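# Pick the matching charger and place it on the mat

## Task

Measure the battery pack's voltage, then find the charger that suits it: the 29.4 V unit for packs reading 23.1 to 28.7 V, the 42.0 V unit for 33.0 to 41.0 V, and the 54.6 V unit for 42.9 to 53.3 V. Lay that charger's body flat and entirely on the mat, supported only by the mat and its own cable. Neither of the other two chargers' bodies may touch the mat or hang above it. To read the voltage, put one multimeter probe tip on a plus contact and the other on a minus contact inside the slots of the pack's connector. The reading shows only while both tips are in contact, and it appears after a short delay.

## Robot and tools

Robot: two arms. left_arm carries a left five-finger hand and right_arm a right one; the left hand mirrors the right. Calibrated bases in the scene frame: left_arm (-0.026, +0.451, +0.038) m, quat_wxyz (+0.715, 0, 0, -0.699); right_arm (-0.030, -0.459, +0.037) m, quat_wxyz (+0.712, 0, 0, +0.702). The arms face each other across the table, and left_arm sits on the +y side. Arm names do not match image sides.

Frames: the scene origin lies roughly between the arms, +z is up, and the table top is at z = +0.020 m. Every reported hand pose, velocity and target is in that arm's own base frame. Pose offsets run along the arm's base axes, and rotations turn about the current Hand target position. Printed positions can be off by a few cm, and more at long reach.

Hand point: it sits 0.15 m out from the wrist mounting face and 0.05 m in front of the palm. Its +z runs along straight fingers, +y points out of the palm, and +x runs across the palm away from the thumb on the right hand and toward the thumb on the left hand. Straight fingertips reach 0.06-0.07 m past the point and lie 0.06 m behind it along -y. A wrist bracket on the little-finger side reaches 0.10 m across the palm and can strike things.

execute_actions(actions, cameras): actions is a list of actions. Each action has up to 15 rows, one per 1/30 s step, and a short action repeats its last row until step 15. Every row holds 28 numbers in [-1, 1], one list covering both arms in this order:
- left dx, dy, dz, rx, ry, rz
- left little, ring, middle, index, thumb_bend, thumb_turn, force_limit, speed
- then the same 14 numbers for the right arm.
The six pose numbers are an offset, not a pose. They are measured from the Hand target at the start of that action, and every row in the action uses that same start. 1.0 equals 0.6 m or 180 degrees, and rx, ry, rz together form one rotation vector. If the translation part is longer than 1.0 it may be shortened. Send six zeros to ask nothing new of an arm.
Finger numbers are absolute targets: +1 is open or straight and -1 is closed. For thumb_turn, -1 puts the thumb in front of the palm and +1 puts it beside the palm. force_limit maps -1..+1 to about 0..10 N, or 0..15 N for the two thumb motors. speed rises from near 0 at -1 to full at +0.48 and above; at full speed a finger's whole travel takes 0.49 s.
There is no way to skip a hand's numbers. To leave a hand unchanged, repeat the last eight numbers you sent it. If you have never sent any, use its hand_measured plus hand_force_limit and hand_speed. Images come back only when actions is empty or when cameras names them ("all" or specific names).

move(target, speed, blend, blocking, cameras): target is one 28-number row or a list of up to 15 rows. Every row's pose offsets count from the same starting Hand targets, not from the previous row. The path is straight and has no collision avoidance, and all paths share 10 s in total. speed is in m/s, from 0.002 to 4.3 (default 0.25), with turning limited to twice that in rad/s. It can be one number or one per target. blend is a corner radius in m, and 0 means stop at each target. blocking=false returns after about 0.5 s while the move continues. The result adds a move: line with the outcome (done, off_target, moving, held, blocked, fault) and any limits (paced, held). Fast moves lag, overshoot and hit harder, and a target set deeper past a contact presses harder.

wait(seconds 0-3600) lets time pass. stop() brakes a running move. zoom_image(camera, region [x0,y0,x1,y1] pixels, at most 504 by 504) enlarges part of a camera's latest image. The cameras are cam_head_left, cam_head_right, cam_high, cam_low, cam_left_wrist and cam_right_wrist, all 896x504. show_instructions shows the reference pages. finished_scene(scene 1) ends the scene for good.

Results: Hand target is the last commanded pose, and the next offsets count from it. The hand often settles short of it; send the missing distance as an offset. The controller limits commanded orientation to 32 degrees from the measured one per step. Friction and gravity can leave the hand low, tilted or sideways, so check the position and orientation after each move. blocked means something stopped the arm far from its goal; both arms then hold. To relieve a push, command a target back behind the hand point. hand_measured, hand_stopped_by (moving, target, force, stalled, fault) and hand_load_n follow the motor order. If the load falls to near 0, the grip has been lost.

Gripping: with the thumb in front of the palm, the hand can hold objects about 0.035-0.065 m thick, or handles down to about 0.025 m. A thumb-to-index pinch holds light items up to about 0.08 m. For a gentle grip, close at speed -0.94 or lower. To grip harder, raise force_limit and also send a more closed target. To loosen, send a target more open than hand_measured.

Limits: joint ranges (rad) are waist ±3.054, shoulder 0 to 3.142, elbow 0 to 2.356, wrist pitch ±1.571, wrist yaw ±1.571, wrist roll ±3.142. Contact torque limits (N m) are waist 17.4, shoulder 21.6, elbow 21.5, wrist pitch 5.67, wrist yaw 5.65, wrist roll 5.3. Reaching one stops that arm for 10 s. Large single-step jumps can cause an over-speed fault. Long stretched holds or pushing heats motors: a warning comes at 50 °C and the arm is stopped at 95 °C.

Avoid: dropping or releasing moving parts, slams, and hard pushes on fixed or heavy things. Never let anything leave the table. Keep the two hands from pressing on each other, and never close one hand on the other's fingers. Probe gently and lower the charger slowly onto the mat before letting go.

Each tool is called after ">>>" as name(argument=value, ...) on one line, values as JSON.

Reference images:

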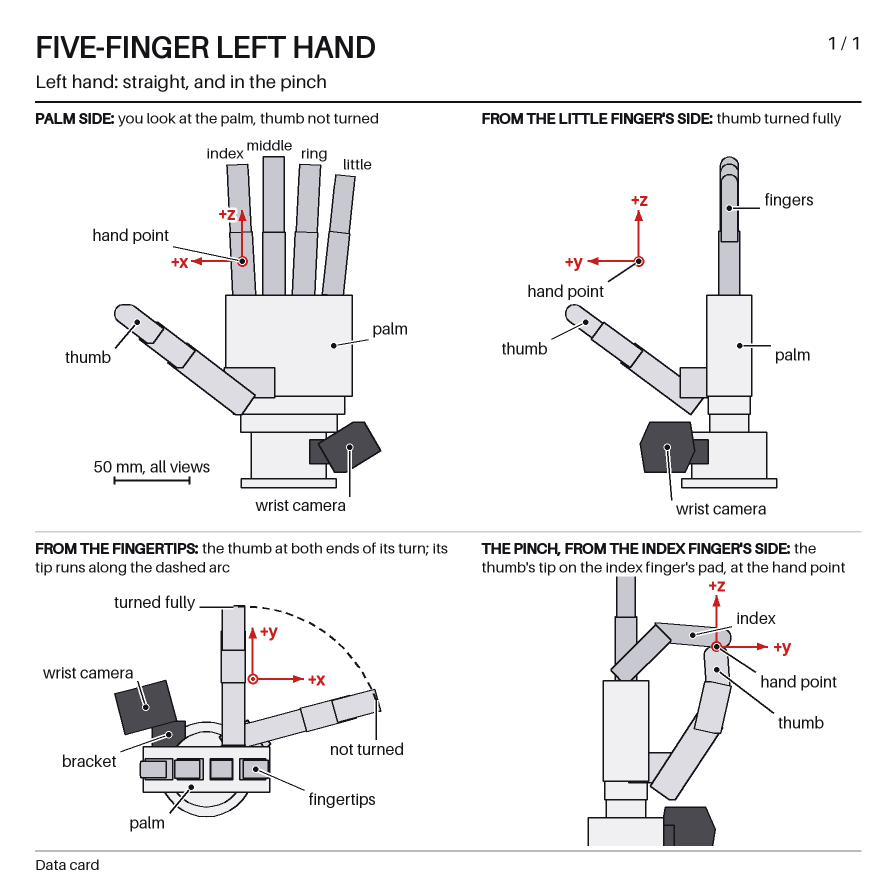

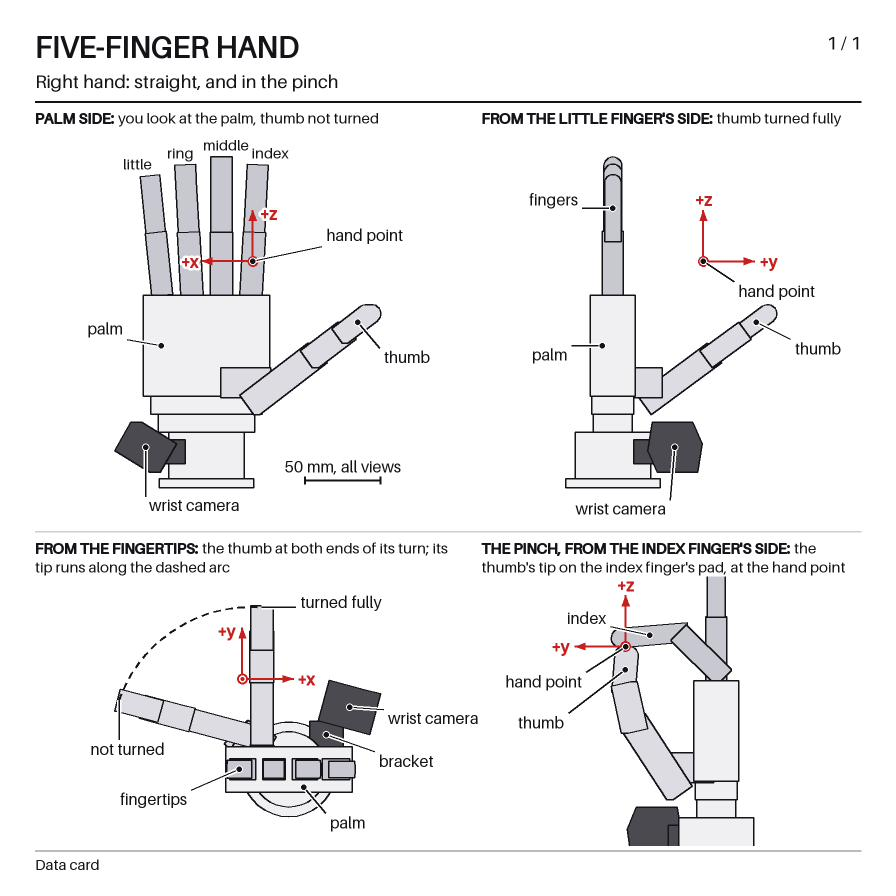

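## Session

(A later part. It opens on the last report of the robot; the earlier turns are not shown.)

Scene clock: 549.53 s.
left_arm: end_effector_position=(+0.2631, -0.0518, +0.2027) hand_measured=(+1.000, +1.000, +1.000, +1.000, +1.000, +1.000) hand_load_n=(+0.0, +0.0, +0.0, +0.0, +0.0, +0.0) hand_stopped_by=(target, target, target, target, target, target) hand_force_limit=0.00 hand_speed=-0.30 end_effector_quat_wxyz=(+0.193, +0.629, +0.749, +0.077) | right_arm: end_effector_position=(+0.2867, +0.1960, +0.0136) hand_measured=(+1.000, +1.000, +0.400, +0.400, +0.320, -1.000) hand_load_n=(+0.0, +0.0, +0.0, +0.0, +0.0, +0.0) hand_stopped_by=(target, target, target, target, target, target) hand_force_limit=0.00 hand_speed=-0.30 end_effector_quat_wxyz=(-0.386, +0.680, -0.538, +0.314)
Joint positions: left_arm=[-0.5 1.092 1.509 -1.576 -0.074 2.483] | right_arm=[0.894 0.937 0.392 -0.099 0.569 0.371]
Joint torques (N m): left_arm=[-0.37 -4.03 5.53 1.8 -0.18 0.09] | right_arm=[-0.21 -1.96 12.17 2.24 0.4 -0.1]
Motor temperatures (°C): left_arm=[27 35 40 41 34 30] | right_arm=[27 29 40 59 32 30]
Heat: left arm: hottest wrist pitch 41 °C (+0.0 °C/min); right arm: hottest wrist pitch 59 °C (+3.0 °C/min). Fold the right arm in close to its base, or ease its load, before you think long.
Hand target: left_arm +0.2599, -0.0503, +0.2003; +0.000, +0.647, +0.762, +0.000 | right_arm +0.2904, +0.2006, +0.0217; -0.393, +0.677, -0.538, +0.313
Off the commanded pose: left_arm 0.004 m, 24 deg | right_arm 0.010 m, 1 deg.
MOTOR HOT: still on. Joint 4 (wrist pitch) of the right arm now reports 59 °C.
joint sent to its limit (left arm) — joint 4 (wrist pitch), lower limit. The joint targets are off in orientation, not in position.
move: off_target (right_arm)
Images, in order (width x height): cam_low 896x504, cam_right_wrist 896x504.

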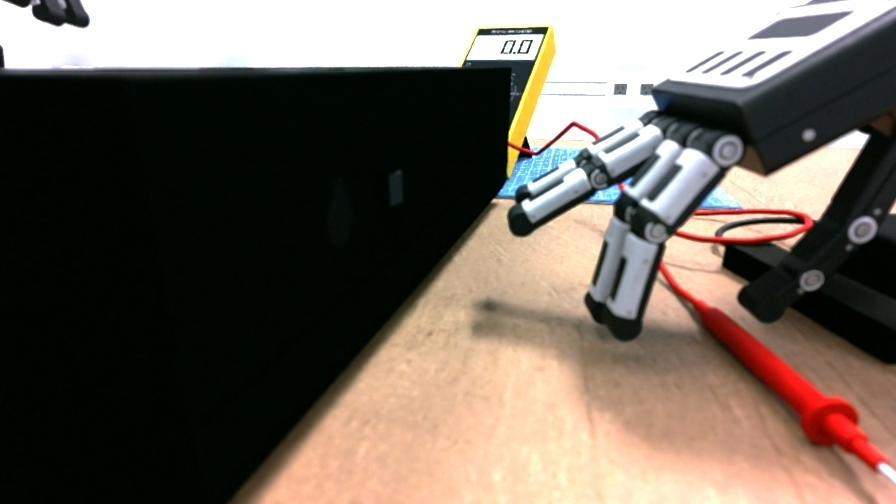

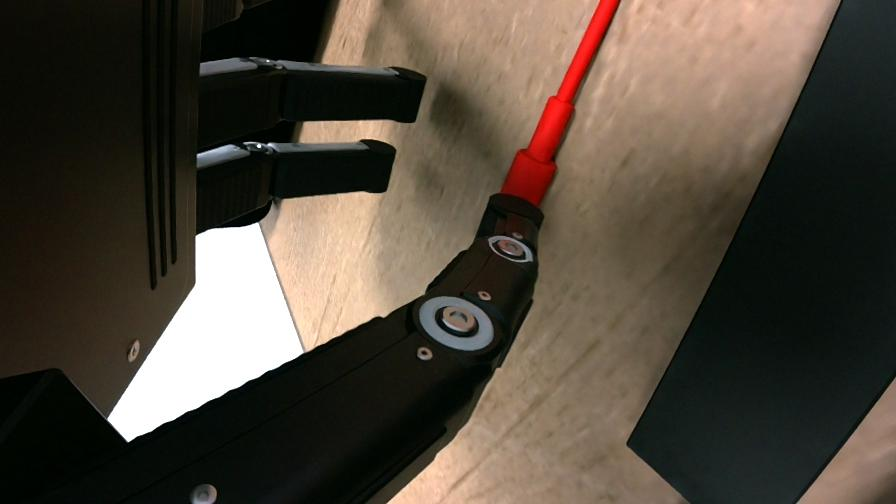

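>>> move(target=[0, 0, 0, 0, 0, 0, 1, 1, 1, 1, 1, 1, 0, -0.3, -0.005, -0.001, -0.0233, 0, 0, 0, 1, 1, 0.4, 0.4, 0.32, -1, 0, -0.3], speed=0.05, cameras=["cam_right_wrist", "cam_low"])

Scene clock: 560.20 s.
left_arm: end_effector_position=(+0.2631, -0.0518, +0.2027) hand_measured=(+1.000, +1.000, +1.000, +1.000, +1.000, +1.000) hand_load_n=(+0.0, +0.0, +0.0, +0.0, +0.0, +0.0) hand_stopped_by=(target, target, target, target, target, target) hand_force_limit=0.00 hand_speed=-0.30 end_effector_quat_wxyz=(+0.193, +0.629, +0.749, +0.077) | right_arm: end_effector_position=(+0.2890, +0.2026, +0.0131) hand_measured=(+1.000, +1.000, +0.400, +0.400, +0.320, -1.000) hand_load_n=(+0.0, +0.0, +0.0, +0.0, +0.0, +0.0) hand_stopped_by=(target, target, target, target, target, target) hand_force_limit=0.00 hand_speed=-0.30 end_effector_quat_wxyz=(-0.398, +0.675, -0.537, +0.312)
Joint positions: left_arm=[-0.5 1.092 1.509 -1.576 -0.074 2.483] | right_arm=[0.9 0.952 0.373 -0.04 0.569 0.374]
Joint torques (N m): left_arm=[-0.21 -4.07 5.56 1.81 -0.21 0.08] | right_arm=[0.28 -2 8.05 2.54 0.74 0.1]
Motor temperatures (°C): left_arm=[27 35 40 41 34 30] | right_arm=[27 29 44 61 32 30]
Heat: left arm: hottest wrist pitch 41 °C (+0.0 °C/min); right arm: hottest wrist pitch 61 °C (+4.1 °C/min). Fold the right arm in close to its base, or ease its load, before you think long.
Hand target: left_arm +0.2599, -0.0503, +0.2003; +0.000, +0.647, +0.762, +0.000 | right_arm +0.2874, +0.2001, +0.0077; -0.393, +0.677, -0.538, +0.313
Off the commanded pose: left_arm 0.004 m, 24 deg | right_arm 0.006 m, 1 deg.
MOTOR HOT: still on. Joint 4 (wrist pitch) of the right arm now reports 61 °C.
joint sent to its limit (left arm) — joint 4 (wrist pitch), lower limit. The joint targets are off in orientation, not in position.
move: done
Images, in order (width x height): cam_low 896x504, cam_right_wrist 896x504.

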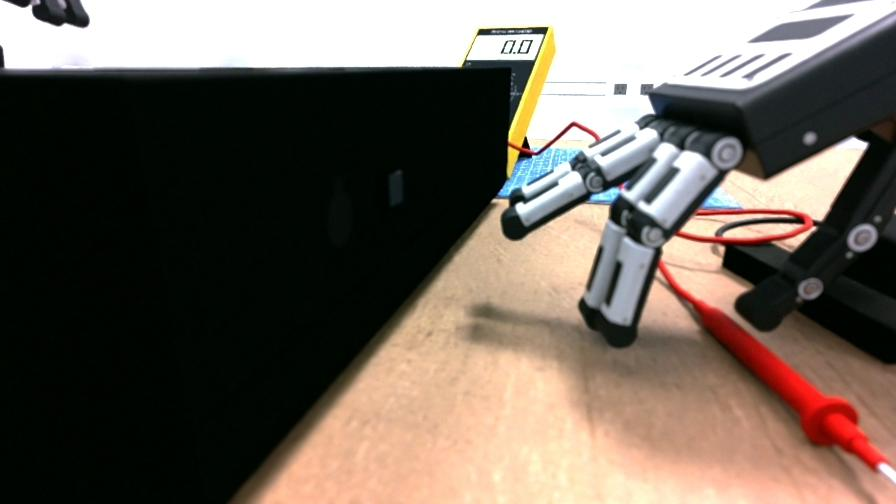

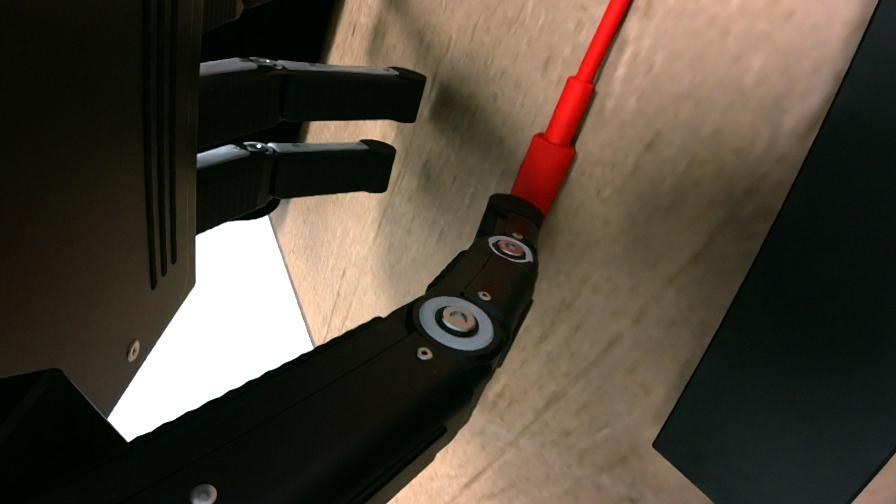

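>>> move(target=[[0, 0, 0, 0, 0, 0, 1, 1, 1, 1, 1, 1, 0, -0.3, -0.0147, -0.0033, -0.005, 0, 0, 0, 1, 1, 0.4, 0.4, 0.32, -1, 0, -0.3], [0, 0, 0, 0, 0, 0, 1, 1, 1, 1, 1, 1, 0, -0.3, -0.0147, -0.0033, -0.0227, 0, 0, 0, 1, 1, 0.4, 0.4, 0.32, -1, 0, -0.3]], speed=0.05, cameras=["cam_right_wrist", "cam_low"])

Scene clock: 568.77 s.
left_arm: end_effector_position=(+0.2631, -0.0518, +0.2027) hand_measured=(+1.000, +1.000, +1.000, +1.000, +1.000, +1.000) hand_load_n=(+0.0, +0.0, +0.0, +0.0, -0.5, +0.5) hand_stopped_by=(target, target, target, target, target, target) hand_force_limit=0.00 hand_speed=-0.30 end_effector_quat_wxyz=(+0.193, +0.629, +0.749, +0.077) | right_arm: end_effector_position=(+0.2828, +0.2020, +0.0049) hand_measured=(+1.000, +1.000, +0.400, +0.400, +0.320, -1.000) hand_load_n=(+0.0, +0.0, -0.5, +0.0, +0.0, +0.0) hand_stopped_by=(target, target, target, target, target, target) hand_force_limit=0.00 hand_speed=-0.30 end_effector_quat_wxyz=(-0.403, +0.670, -0.538, +0.314)
Joint positions: left_arm=[-0.5 1.092 1.509 -1.576 -0.074 2.483] | right_arm=[0.937 0.939 0.322 -0.004 0.605 0.402]
Joint torques (N m): left_arm=[-0.12 -3.91 5.56 1.81 -0.18 0.09] | right_arm=[0.25 -1.31 7.12 2.21 0.55 0.07]
Motor temperatures (°C): left_arm=[27 35 40 41 34 30] | right_arm=[27 29 43 60 32 30]
Heat: left arm: hottest wrist pitch 41 °C (+0.0 °C/min); right arm: hottest wrist pitch 60 °C (+3.0 °C/min). Fold the right arm in close to its base, or ease its load, before you think long.
Hand target: left_arm +0.2599, -0.0503, +0.2003; +0.000, +0.647, +0.762, +0.000 | right_arm +0.2786, +0.1980, -0.0060; -0.393, +0.677, -0.538, +0.313
Off the commanded pose: left_arm 0.004 m, 24 deg | right_arm 0.012 m, 1 deg.
MOTOR HOT: still on. Joint 4 (wrist pitch) of the right arm now reports 60 °C.
joint sent to its limit (left arm) — joint 4 (wrist pitch), lower limit. The joint targets are off in orientation, not in position.
move: off_target (right_arm)
Images, in order (width x height): cam_low 896x504, cam_right_wrist 896x504.

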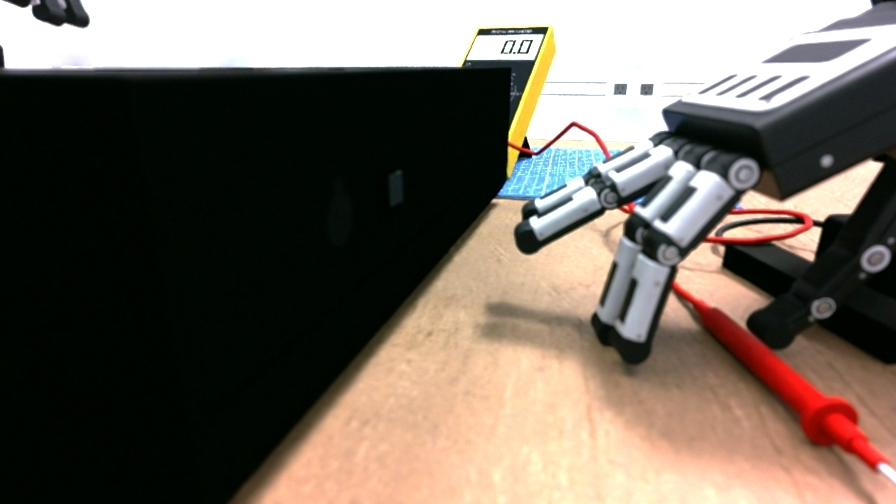

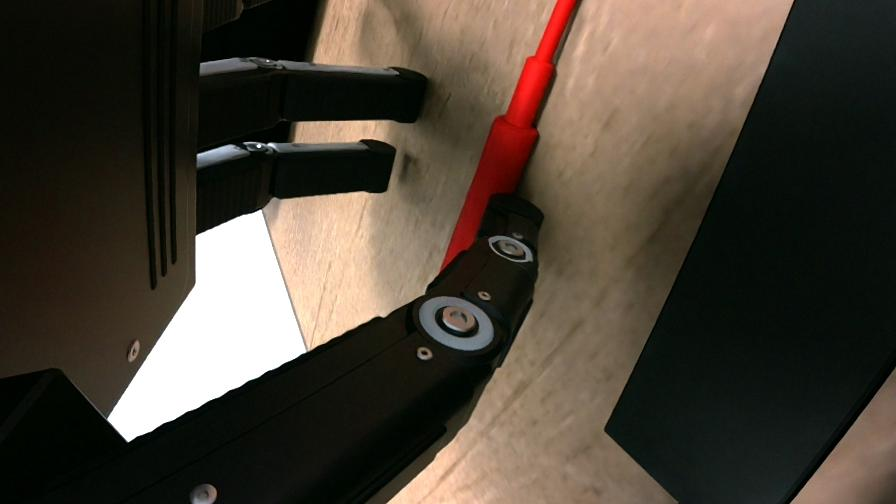

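>>> move(target=[0, 0, 0, 0, 0, 0, 1, 1, 1, 1, 1, 1, 0, -0.3, 0, 0, -0.008, 0, 0, 0, 1, 1, 0.4, 0.4, 0.32, -1, 0, -0.3], speed=0.05, cameras=["cam_right_wrist", "cam_low"])

Scene clock: 573.03 s.
left_arm: end_effector_position=(+0.2631, -0.0518, +0.2027) hand_measured=(+1.000, +1.000, +1.000, +1.000, +1.000, +1.000) hand_load_n=(+0.0, +0.0, +0.0, +0.0, +0.0, +0.0) hand_stopped_by=(target, target, target, target, target, target) hand_force_limit=0.00 hand_speed=-0.30 end_effector_quat_wxyz=(+0.193, +0.629, +0.749, +0.077) | right_arm: end_effector_position=(+0.2848, +0.2030, +0.0038) hand_measured=(+1.000, +1.000, +0.400, +0.400, +0.320, -1.000) hand_load_n=(+0.0, +0.0, +0.0, +0.0, +0.0, +0.0) hand_stopped_by=(target, target, target, target, target, target) hand_force_limit=0.00 hand_speed=-0.30 end_effector_quat_wxyz=(-0.407, +0.666, -0.539, +0.315)
Joint positions: left_arm=[-0.5 1.092 1.509 -1.576 -0.074 2.483] | right_arm=[0.938 0.95 0.31 0.03 0.611 0.403]
Joint torques (N m): left_arm=[-0.34 -4.09 5.45 1.8 -0.2 0.11] | right_arm=[0.24 -1.12 6.64 1.93 0.35 0.05]
Motor temperatures (°C): left_arm=[27 35 40 41 34 30] | right_arm=[27 29 42 61 32 30]
Heat: left arm: hottest wrist pitch 41 °C (+0.0 °C/min); right arm: hottest wrist pitch 61 °C (+3.0 °C/min). Fold the right arm in close to its base, or ease its load, before you think long.
Hand target: left_arm +0.2599, -0.0503, +0.2003; +0.000, +0.647, +0.762, +0.000 | right_arm +0.2786, +0.1981, -0.0107; -0.393, +0.677, -0.538, +0.313
Off the commanded pose: left_arm 0.004 m, 24 deg | right_arm 0.017 m, 2 deg.
MOTOR HOT: still on. Joint 4 (wrist pitch) of the right arm now reports 61 °C.
joint sent to its limit (left arm) — joint 4 (wrist pitch), lower limit. The joint targets are off in orientation, not in position.
move: off_target (right_arm)
Images, in order (width x height): cam_low 896x504, cam_right_wrist 896x504.

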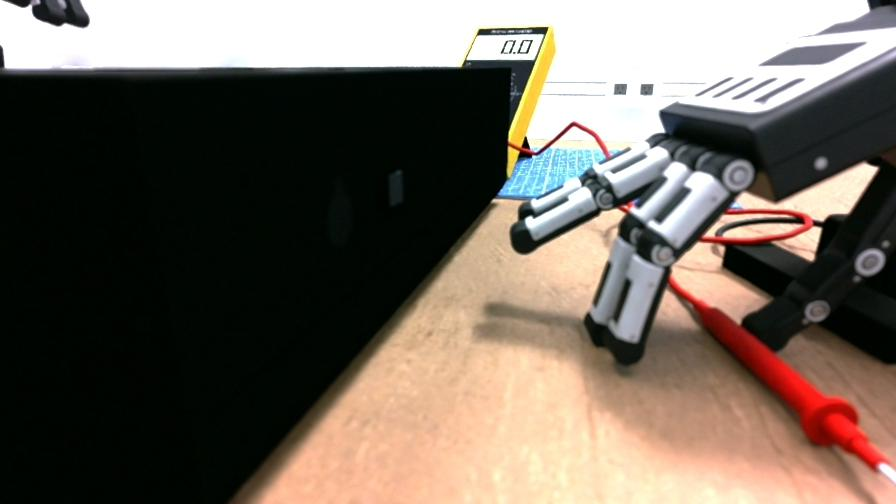

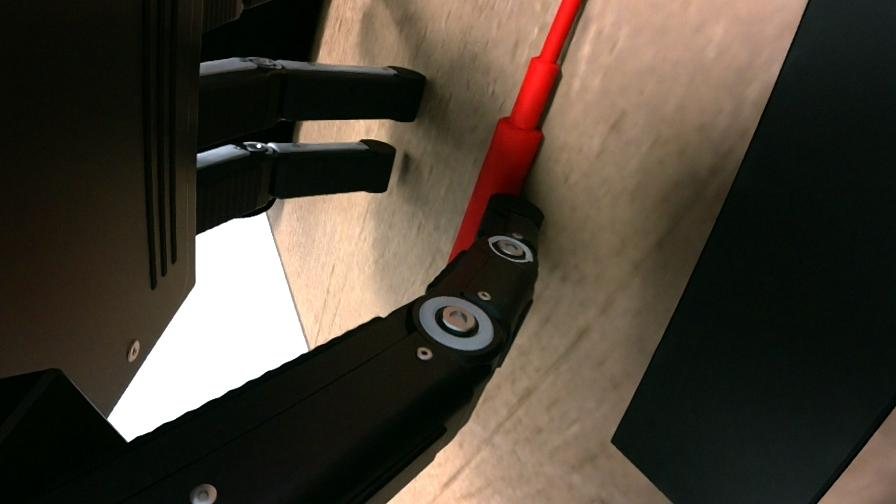

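>>> move(target=[0, 0, 0, 0, 0, 0, 1, 1, 1, 1, 1, 1, 0, -0.3, 0, 0, 0.009, 0, 0, 0, 1, 1, 0.9, 0.4, 0.32, -1, 0, -0.3], speed=0.05, cameras=["cam_right_wrist", "cam_low"])

Scene clock: 580.40 s.
left_arm: end_effector_position=(+0.2631, -0.0518, +0.2027) hand_measured=(+1.000, +1.000, +1.000, +1.000, +1.000, +1.000) hand_load_n=(+0.0, +0.0, +0.0, +0.0, +0.0, +0.0) hand_stopped_by=(target, target, target, target, target, target) hand_force_limit=0.00 hand_speed=-0.30 end_effector_quat_wxyz=(+0.193, +0.629, +0.749, +0.077) | right_arm: end_effector_position=(+0.2809, +0.2006, -0.0008) hand_measured=(+1.000, +1.000, +0.900, +0.400, +0.320, -1.000) hand_load_n=(+0.0, +0.0, +0.0, +0.0, +0.0, +0.5) hand_stopped_by=(target, target, target, target, target, target) hand_force_limit=0.00 hand_speed=-0.30 end_effector_quat_wxyz=(-0.399, +0.673, -0.539, +0.313)
Joint positions: left_arm=[-0.5 1.092 1.509 -1.576 -0.074 2.483] | right_arm=[0.94 0.946 0.31 0.006 0.606 0.405]
Joint torques (N m): left_arm=[0 -3.85 5.61 1.82 -0.21 0.1] | right_arm=[-0.02 -2.18 8.8 1.45 0.52 -0.03]
Motor temperatures (°C): left_arm=[27 35 40 41 34 30] | right_arm=[27 29 42 59 32 30]
Heat: left arm: hottest wrist pitch 41 °C (+0.0 °C/min); right arm: hottest wrist pitch 59 °C (+1.0 °C/min). Fold the right arm in close to its base, or ease its load, before you think long.
Hand target: left_arm +0.2599, -0.0503, +0.2003; +0.000, +0.647, +0.762, +0.000 | right_arm +0.2786, +0.1981, -0.0054; -0.393, +0.677, -0.538, +0.313
Off the commanded pose: left_arm 0.004 m, 24 deg | right_arm 0.006 m, 1 deg.
MOTOR HOT: still on. Joint 4 (wrist pitch) of the right arm now reports 59 °C.
joint sent to its limit (left arm) — joint 4 (wrist pitch), lower limit. The joint targets are off in orientation, not in position.
move: done
Images, in order (width x height): cam_low 896x504, cam_right_wrist 896x504.

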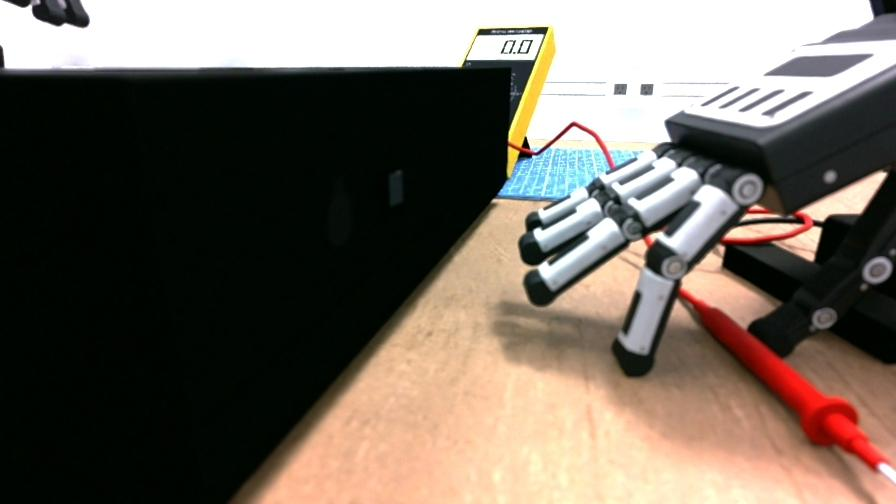

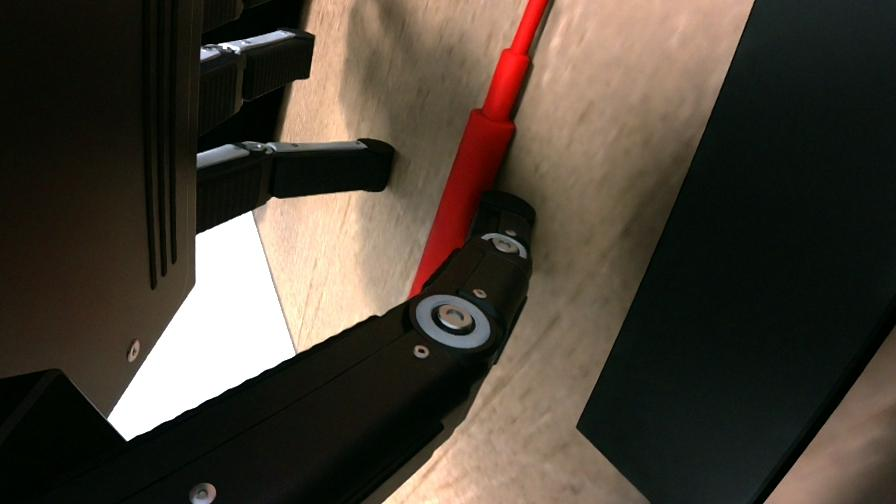

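>>> move(target=[0, 0, 0, 0, 0, 0, 1, 1, 1, 1, 1, 1, 0, -0.3, 0, 0, 0, 0, 0, 0, 1, 1, 0.9, -0.25, 0.32, -1, -0.5, -0.85], speed=0.05, cameras=["cam_right_wrist", "cam_low"])

Scene clock: 584.03 s.
left_arm: end_effector_position=(+0.2631, -0.0518, +0.2027) hand_measured=(+1.000, +1.000, +1.000, +1.000, +1.000, +1.000) hand_load_n=(+0.0, +0.0, +0.0, +0.0, +0.0, +0.0) hand_stopped_by=(target, target, target, target, target, target) hand_force_limit=0.00 hand_speed=-0.30 end_effector_quat_wxyz=(+0.193, +0.629, +0.749, +0.077) | right_arm: end_effector_position=(+0.2811, +0.2009, -0.0004) hand_measured=(+1.000, +1.000, +0.900, +0.346, +0.320, -1.000) hand_load_n=(+0.0, +0.0, +0.0, +2.0, +0.0, +0.0) hand_stopped_by=(target, target, target, force, target, target) hand_force_limit=-0.50 hand_speed=-0.85 end_effector_quat_wxyz=(-0.400, +0.672, -0.539, +0.313)
Joint positions: left_arm=[-0.5 1.092 1.509 -1.576 -0.074 2.483] | right_arm=[0.94 0.946 0.31 0.007 0.606 0.405]
Joint torques (N m): left_arm=[-0.11 -4.18 5.69 1.81 -0.17 0.08] | right_arm=[-0.01 -2.07 8.81 1.36 0.52 -0.02]
Motor temperatures (°C): left_arm=[27 35 40 41 34 30] | right_arm=[27 29 41 57 32 30]
Heat: left arm: hottest wrist pitch 41 °C (+0.0 °C/min); right arm: hottest wrist pitch 57 °C (-1.0 °C/min). Fold the right arm in close to its base, or ease its load, before you think long.
Hand target: left_arm +0.2599, -0.0503, +0.2003; +0.000, +0.647, +0.762, +0.000 | right_arm +0.2786, +0.1980, -0.0053; -0.393, +0.677, -0.538, +0.313
Off the commanded pose: left_arm 0.004 m, 24 deg | right_arm 0.006 m, 1 deg.
MOTOR HOT: still on. Joint 4 (wrist pitch) of the right arm now reports 57 °C.
joint sent to its limit (left arm) — joint 4 (wrist pitch), lower limit. The joint targets are off in orientation, not in position.
move: done
Images, in order (width x height): cam_low 896x504, cam_right_wrist 896x504.

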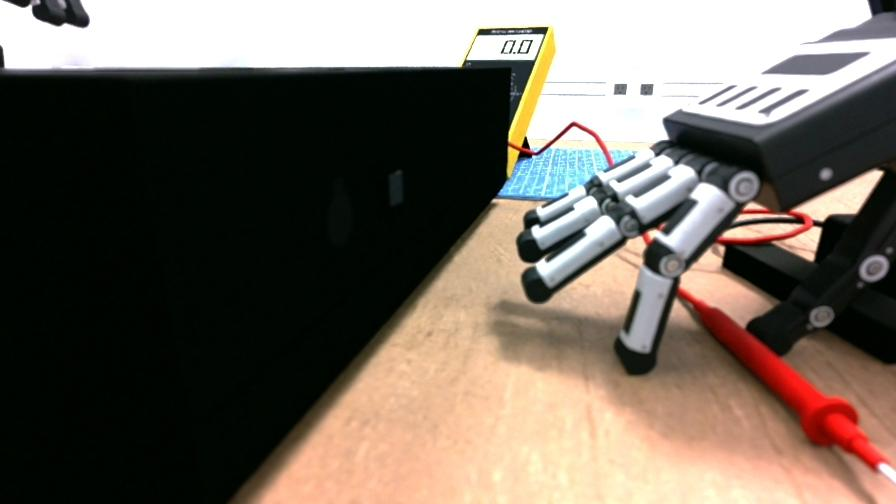

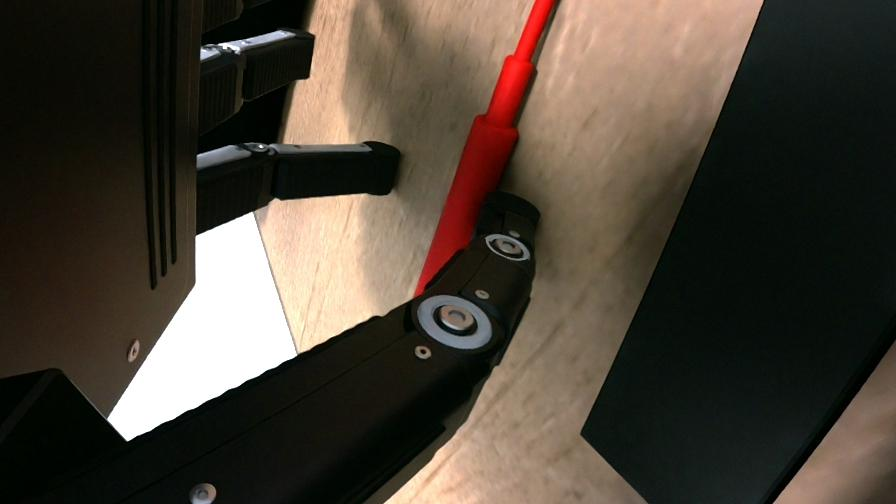

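>>> move(target=[[0, 0, 0, 0, 0, 0, 1, 1, 1, 1, 1, 1, 0, -0.3, 0, 0, 0.009, 0, 0, 0, 1, 1, 0.9, 0.4, 0.32, -1, -0.5, -0.85], [0, 0, 0, 0, 0, 0, 1, 1, 1, 1, 1, 1, 0, -0.3, 0, 0, 0.009, 0, 0, 0, 1, 1, 0.9, -0.25, 0.32, -1, -0.5, -0.85]], speed=0.05, cameras=["cam_right_wrist", "cam_low"])

Scene clock: 591.57 s.
left_arm: end_effector_position=(+0.2631, -0.0518, +0.2027) hand_measured=(+1.000, +1.000, +1.000, +1.000, +1.000, +1.000) hand_load_n=(+0.0, +0.0, +0.0, +0.0, +0.0, +0.0) hand_stopped_by=(target, target, target, target, target, target) hand_force_limit=0.00 hand_speed=-0.30 end_effector_quat_wxyz=(+0.193, +0.629, +0.749, +0.077) | right_arm: end_effector_position=(+0.2792, +0.1977, +0.0008) hand_measured=(+1.000, +1.000, +0.900, -0.224, +0.320, -1.000) hand_load_n=(+0.0, +0.0, +0.0, +3.0, +2.0, +0.0) hand_stopped_by=(target, target, target, force, target, target) hand_force_limit=-0.50 hand_speed=-0.85 end_effector_quat_wxyz=(-0.394, +0.675, -0.539, +0.314)
Joint positions: left_arm=[-0.5 1.092 1.509 -1.576 -0.074 2.483] | right_arm=[0.941 0.931 0.322 -0.034 0.609 0.405]
Joint torques (N m): left_arm=[-0.06 -3.97 5.71 1.81 -0.17 0.09] | right_arm=[-0.05 -2.06 9.5 1.97 0.44 -0.03]
Motor temperatures (°C): left_arm=[27 35 40 41 34 30] | right_arm=[27 29 42 56 31 30]
Heat: left arm: hottest wrist pitch 41 °C (+0.0 °C/min); right arm: hottest wrist pitch 56 °C (-2.0 °C/min). Fold the right arm in close to its base, or ease its load, before you think long.
Hand target: left_arm +0.2599, -0.0503, +0.2003; +0.000, +0.647, +0.762, +0.000 | right_arm +0.2786, +0.1981, +0.0001; -0.393, +0.677, -0.538, +0.313
Off the commanded pose: left_arm 0.004 m, 24 deg | right_arm 0.001 m, 0 deg.
MOTOR HOT: still on. Joint 4 (wrist pitch) of the right arm now reports 56 °C.
joint sent to its limit (left arm) — joint 4 (wrist pitch), lower limit. The joint targets are off in orientation, not in position.
move: done
Images, in order (width x height): cam_low 896x504, cam_right_wrist 896x504.

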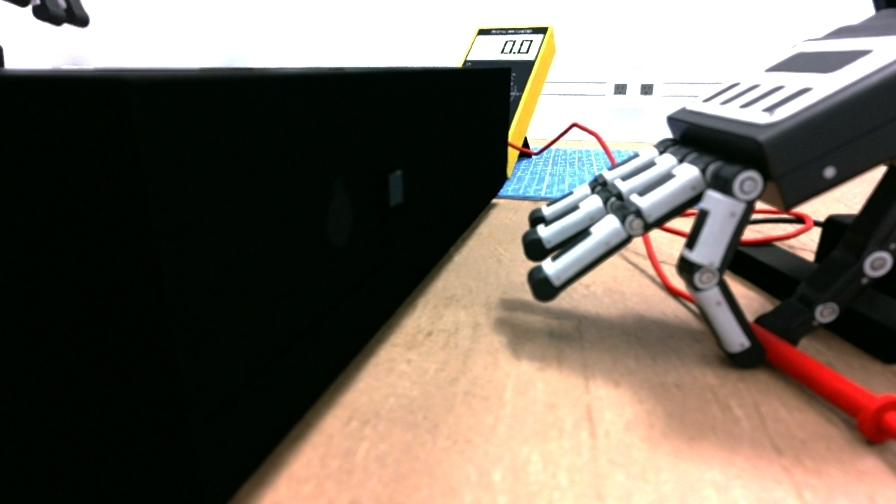

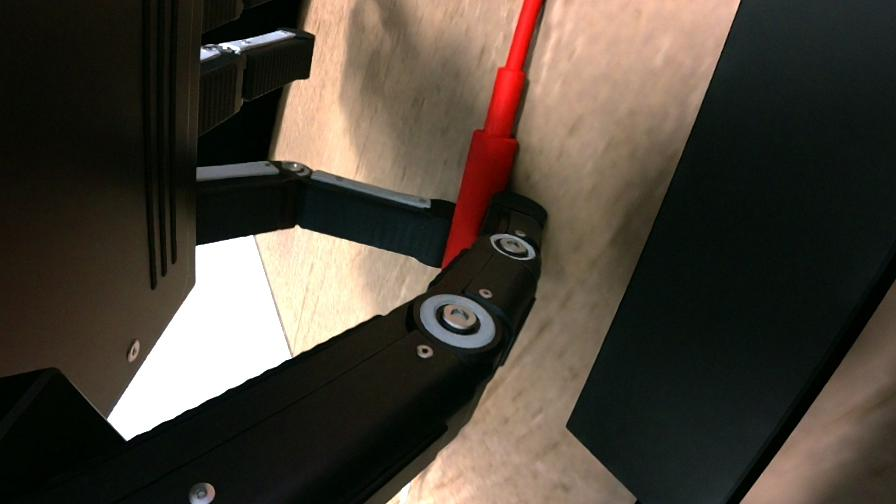

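>>> move(target=[[0, 0, 0, 0, 0, 0, 1, 1, 1, 1, 1, 1, 0, -0.3, 0, 0, 0, 0, 0, 0, 1, 1, 0.9, -0.4, 0.32, -1, 0.0, -0.9], [0, 0, 0, 0, 0, 0, 1, 1, 1, 1, 1, 1, 0, -0.3, 0, 0, 0.05, 0, 0, 0, 1, 1, 0.9, -0.4, 0.32, -1, 0.0, -0.9]], speed=0.05, cameras=["cam_right_wrist", "cam_low"])

Scene clock: 597.97 s.
left_arm: end_effector_position=(+0.2631, -0.0518, +0.2027) hand_measured=(+1.000, +1.000, +1.000, +1.000, +1.000, +1.000) hand_load_n=(+0.0, +0.0, +0.0, +0.0, +0.0, +0.0) hand_stopped_by=(target, target, target, target, target, target) hand_force_limit=0.00 hand_speed=-0.30 end_effector_quat_wxyz=(+0.193, +0.629, +0.749, +0.077) | right_arm: end_effector_position=(+0.2748, +0.1926, +0.0183) hand_measured=(+1.000, +1.000, +0.900, -0.250, +0.322, -1.000) hand_load_n=(+0.0, +0.0, +0.0, +4.5, +5.5, -1.0) hand_stopped_by=(target, target, target, force, target, target) hand_force_limit=0.00 hand_speed=-0.90 end_effector_quat_wxyz=(-0.381, +0.684, -0.538, +0.314)
Joint positions: left_arm=[-0.5 1.092 1.509 -1.576 -0.074 2.483] | right_arm=[0.941 0.884 0.409 -0.199 0.606 0.405]
Joint torques (N m): left_arm=[-0.19 -4.08 5.71 1.84 -0.24 0.08] | right_arm=[-0.07 -3.08 12.16 2.21 0.54 -0.01]
Motor temperatures (°C): left_arm=[27 35 40 41 34 30] | right_arm=[27 29 42 56 31 30]
Heat: left arm: hottest wrist pitch 41 °C (+0.0 °C/min); right arm: hottest wrist pitch 56 °C (-3.0 °C/min). Fold the right arm in close to its base, or ease its load, before you think long.
Hand target: left_arm +0.2599, -0.0503, +0.2003; +0.000, +0.647, +0.762, +0.000 | right_arm +0.2786, +0.1981, +0.0302; -0.393, +0.677, -0.538, +0.313
Off the commanded pose: left_arm 0.004 m, 24 deg | right_arm 0.014 m, 2 deg.
MOTOR HOT: still on. Joint 4 (wrist pitch) of the right arm now reports 56 °C.
joint sent to its limit (left arm) — joint 4 (wrist pitch), lower limit. The joint targets are off in orientation, not in position.
move: off_target (right_arm)
Images, in order (width x height): cam_low 896x504, cam_right_wrist 896x504.

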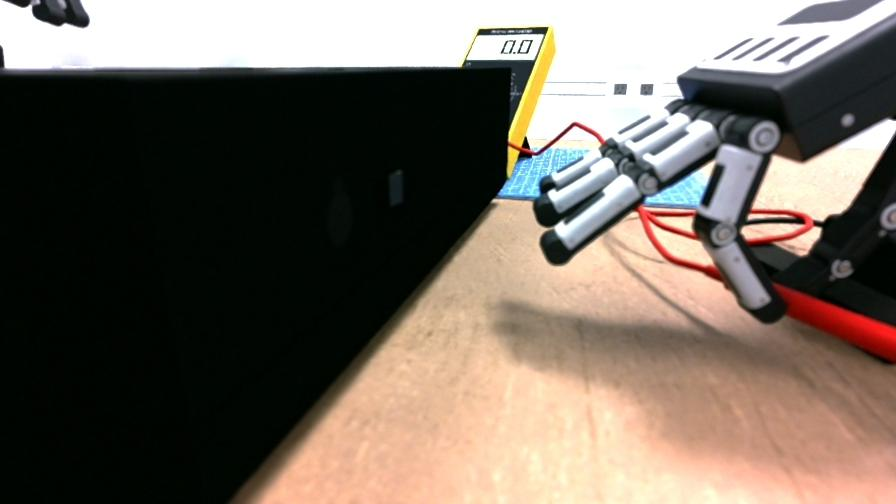

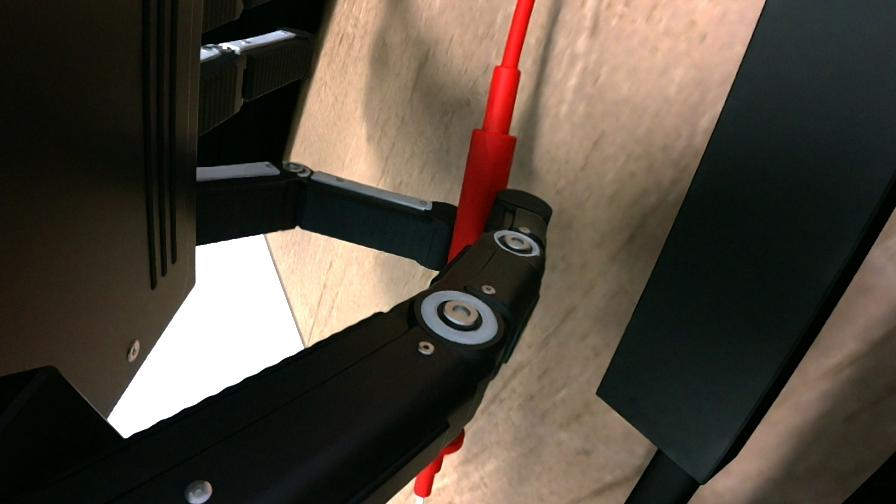

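>>> move(target=[[0, 0, 0, 0, 0, 0, 1, 1, 1, 1, 1, 1, 0, -0.3, -0.02, 0, 0.08, 0, 0, 0, 1, 1, 0.9, -0.4, 0.32, -1, 0.0, -0.9], [0, 0, 0, 0, 0, 0, 1, 1, 1, 1, 1, 1, 0, -0.3, -0.02, 0, 0.08, 0, 0, 0, 1, 1, -0.4, -0.4, 0.32, -1, -0.4, -0.8]], speed=0.1, cameras=["cam_right_wrist", "cam_low", "cam_head_left"])

Scene clock: 625.77 s.
left_arm: end_effector_position=(+0.2631, -0.0518, +0.2027) hand_measured=(+1.000, +1.000, +1.000, +1.000, +1.000, +1.000) hand_load_n=(+0.0, +0.0, +0.0, +0.0, +0.0, +0.0) hand_stopped_by=(target, target, target, target, target, target) hand_force_limit=0.00 hand_speed=-0.30 end_effector_quat_wxyz=(+0.193, +0.629, +0.749, +0.077) | right_arm: end_effector_position=(+0.2633, +0.1939, +0.0655) hand_measured=(+1.000, +1.000, -0.208, -0.250, +0.322, -1.000) hand_load_n=(+0.0, +0.0, +4.0, +4.0, +9.0, +2.0) hand_stopped_by=(target, target, force, force, target, target) hand_force_limit=-0.40 hand_speed=-0.80 end_effector_quat_wxyz=(-0.381, +0.685, -0.536, +0.312)
Joint positions: left_arm=[-0.5 1.092 1.509 -1.576 -0.074 2.483] | right_arm=[1.003 0.828 0.59 -0.465 0.65 0.451]
Joint torques (N m): left_arm=[-0.31 -4.29 5.57 1.75 -0.22 0.08] | right_arm=[0.36 -2.62 12.33 2.11 0.9 0.1]
Motor temperatures (°C): left_arm=[26 34 40 41 34 30] | right_arm=[27 30 51 57 31 30]
Heat: left arm: hottest wrist pitch 41 °C (+0.0 °C/min); right arm: hottest wrist pitch 57 °C (-3.0 °C/min). Fold the right arm in close to its base, or ease its load, before you think long.
Hand target: left_arm +0.2599, -0.0503, +0.2003; +0.000, +0.647, +0.762, +0.000 | right_arm +0.2666, +0.1980, +0.0780; -0.393, +0.677, -0.538, +0.313
Off the commanded pose: left_arm 0.004 m, 24 deg | right_arm 0.014 m, 2 deg.
MOTOR HOT: still on. Joint 4 (wrist pitch) of the right arm now reports 57 °C.
joint sent to its limit (left arm) — joint 4 (wrist pitch), lower limit. The joint targets are off in orientation, not in position.
move: off_target (right_arm); target 2's new numbers were sent with right_arm's hand 0.014 m and 2 deg from that target
Images, in order (width x height): cam_head_left 896x504, cam_low 896x504, cam_right_wrist 896x504.

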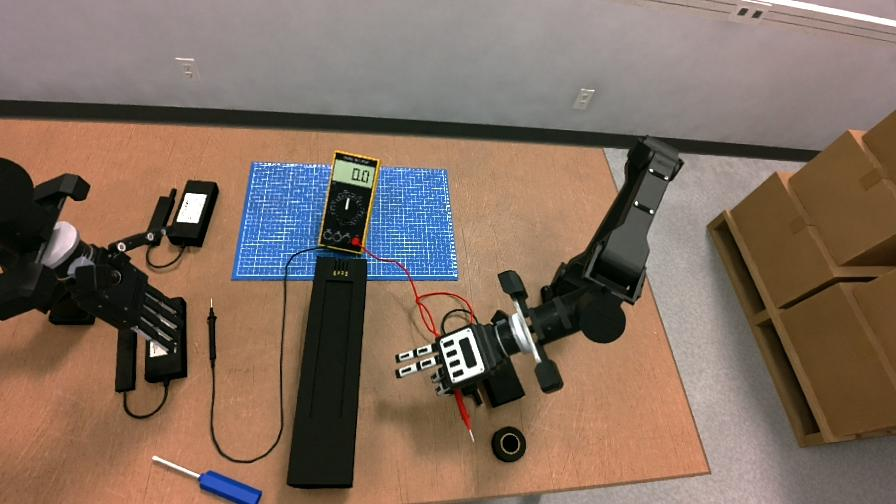

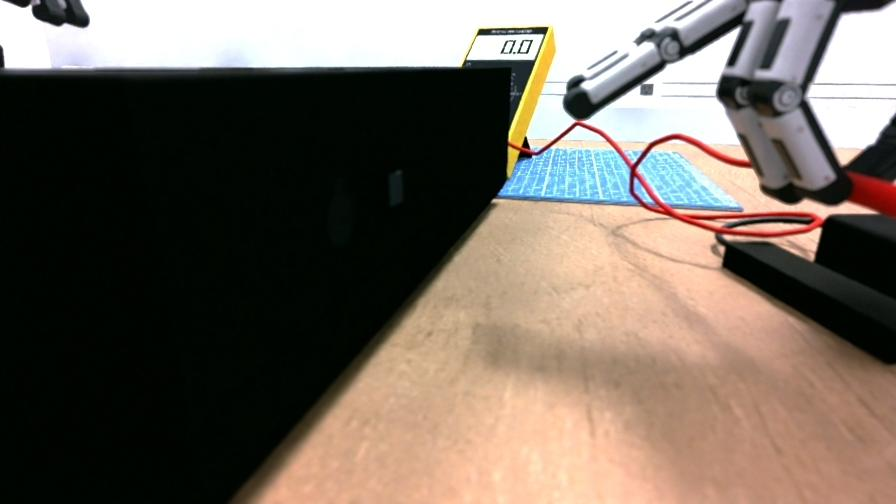

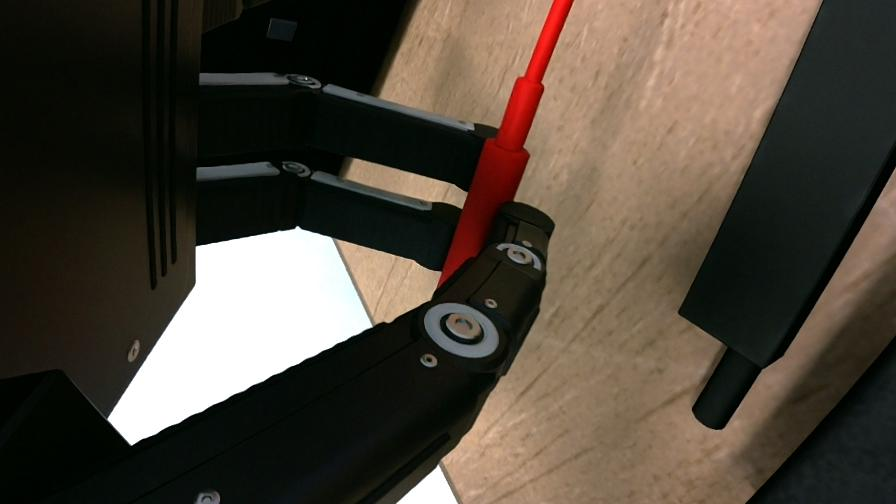

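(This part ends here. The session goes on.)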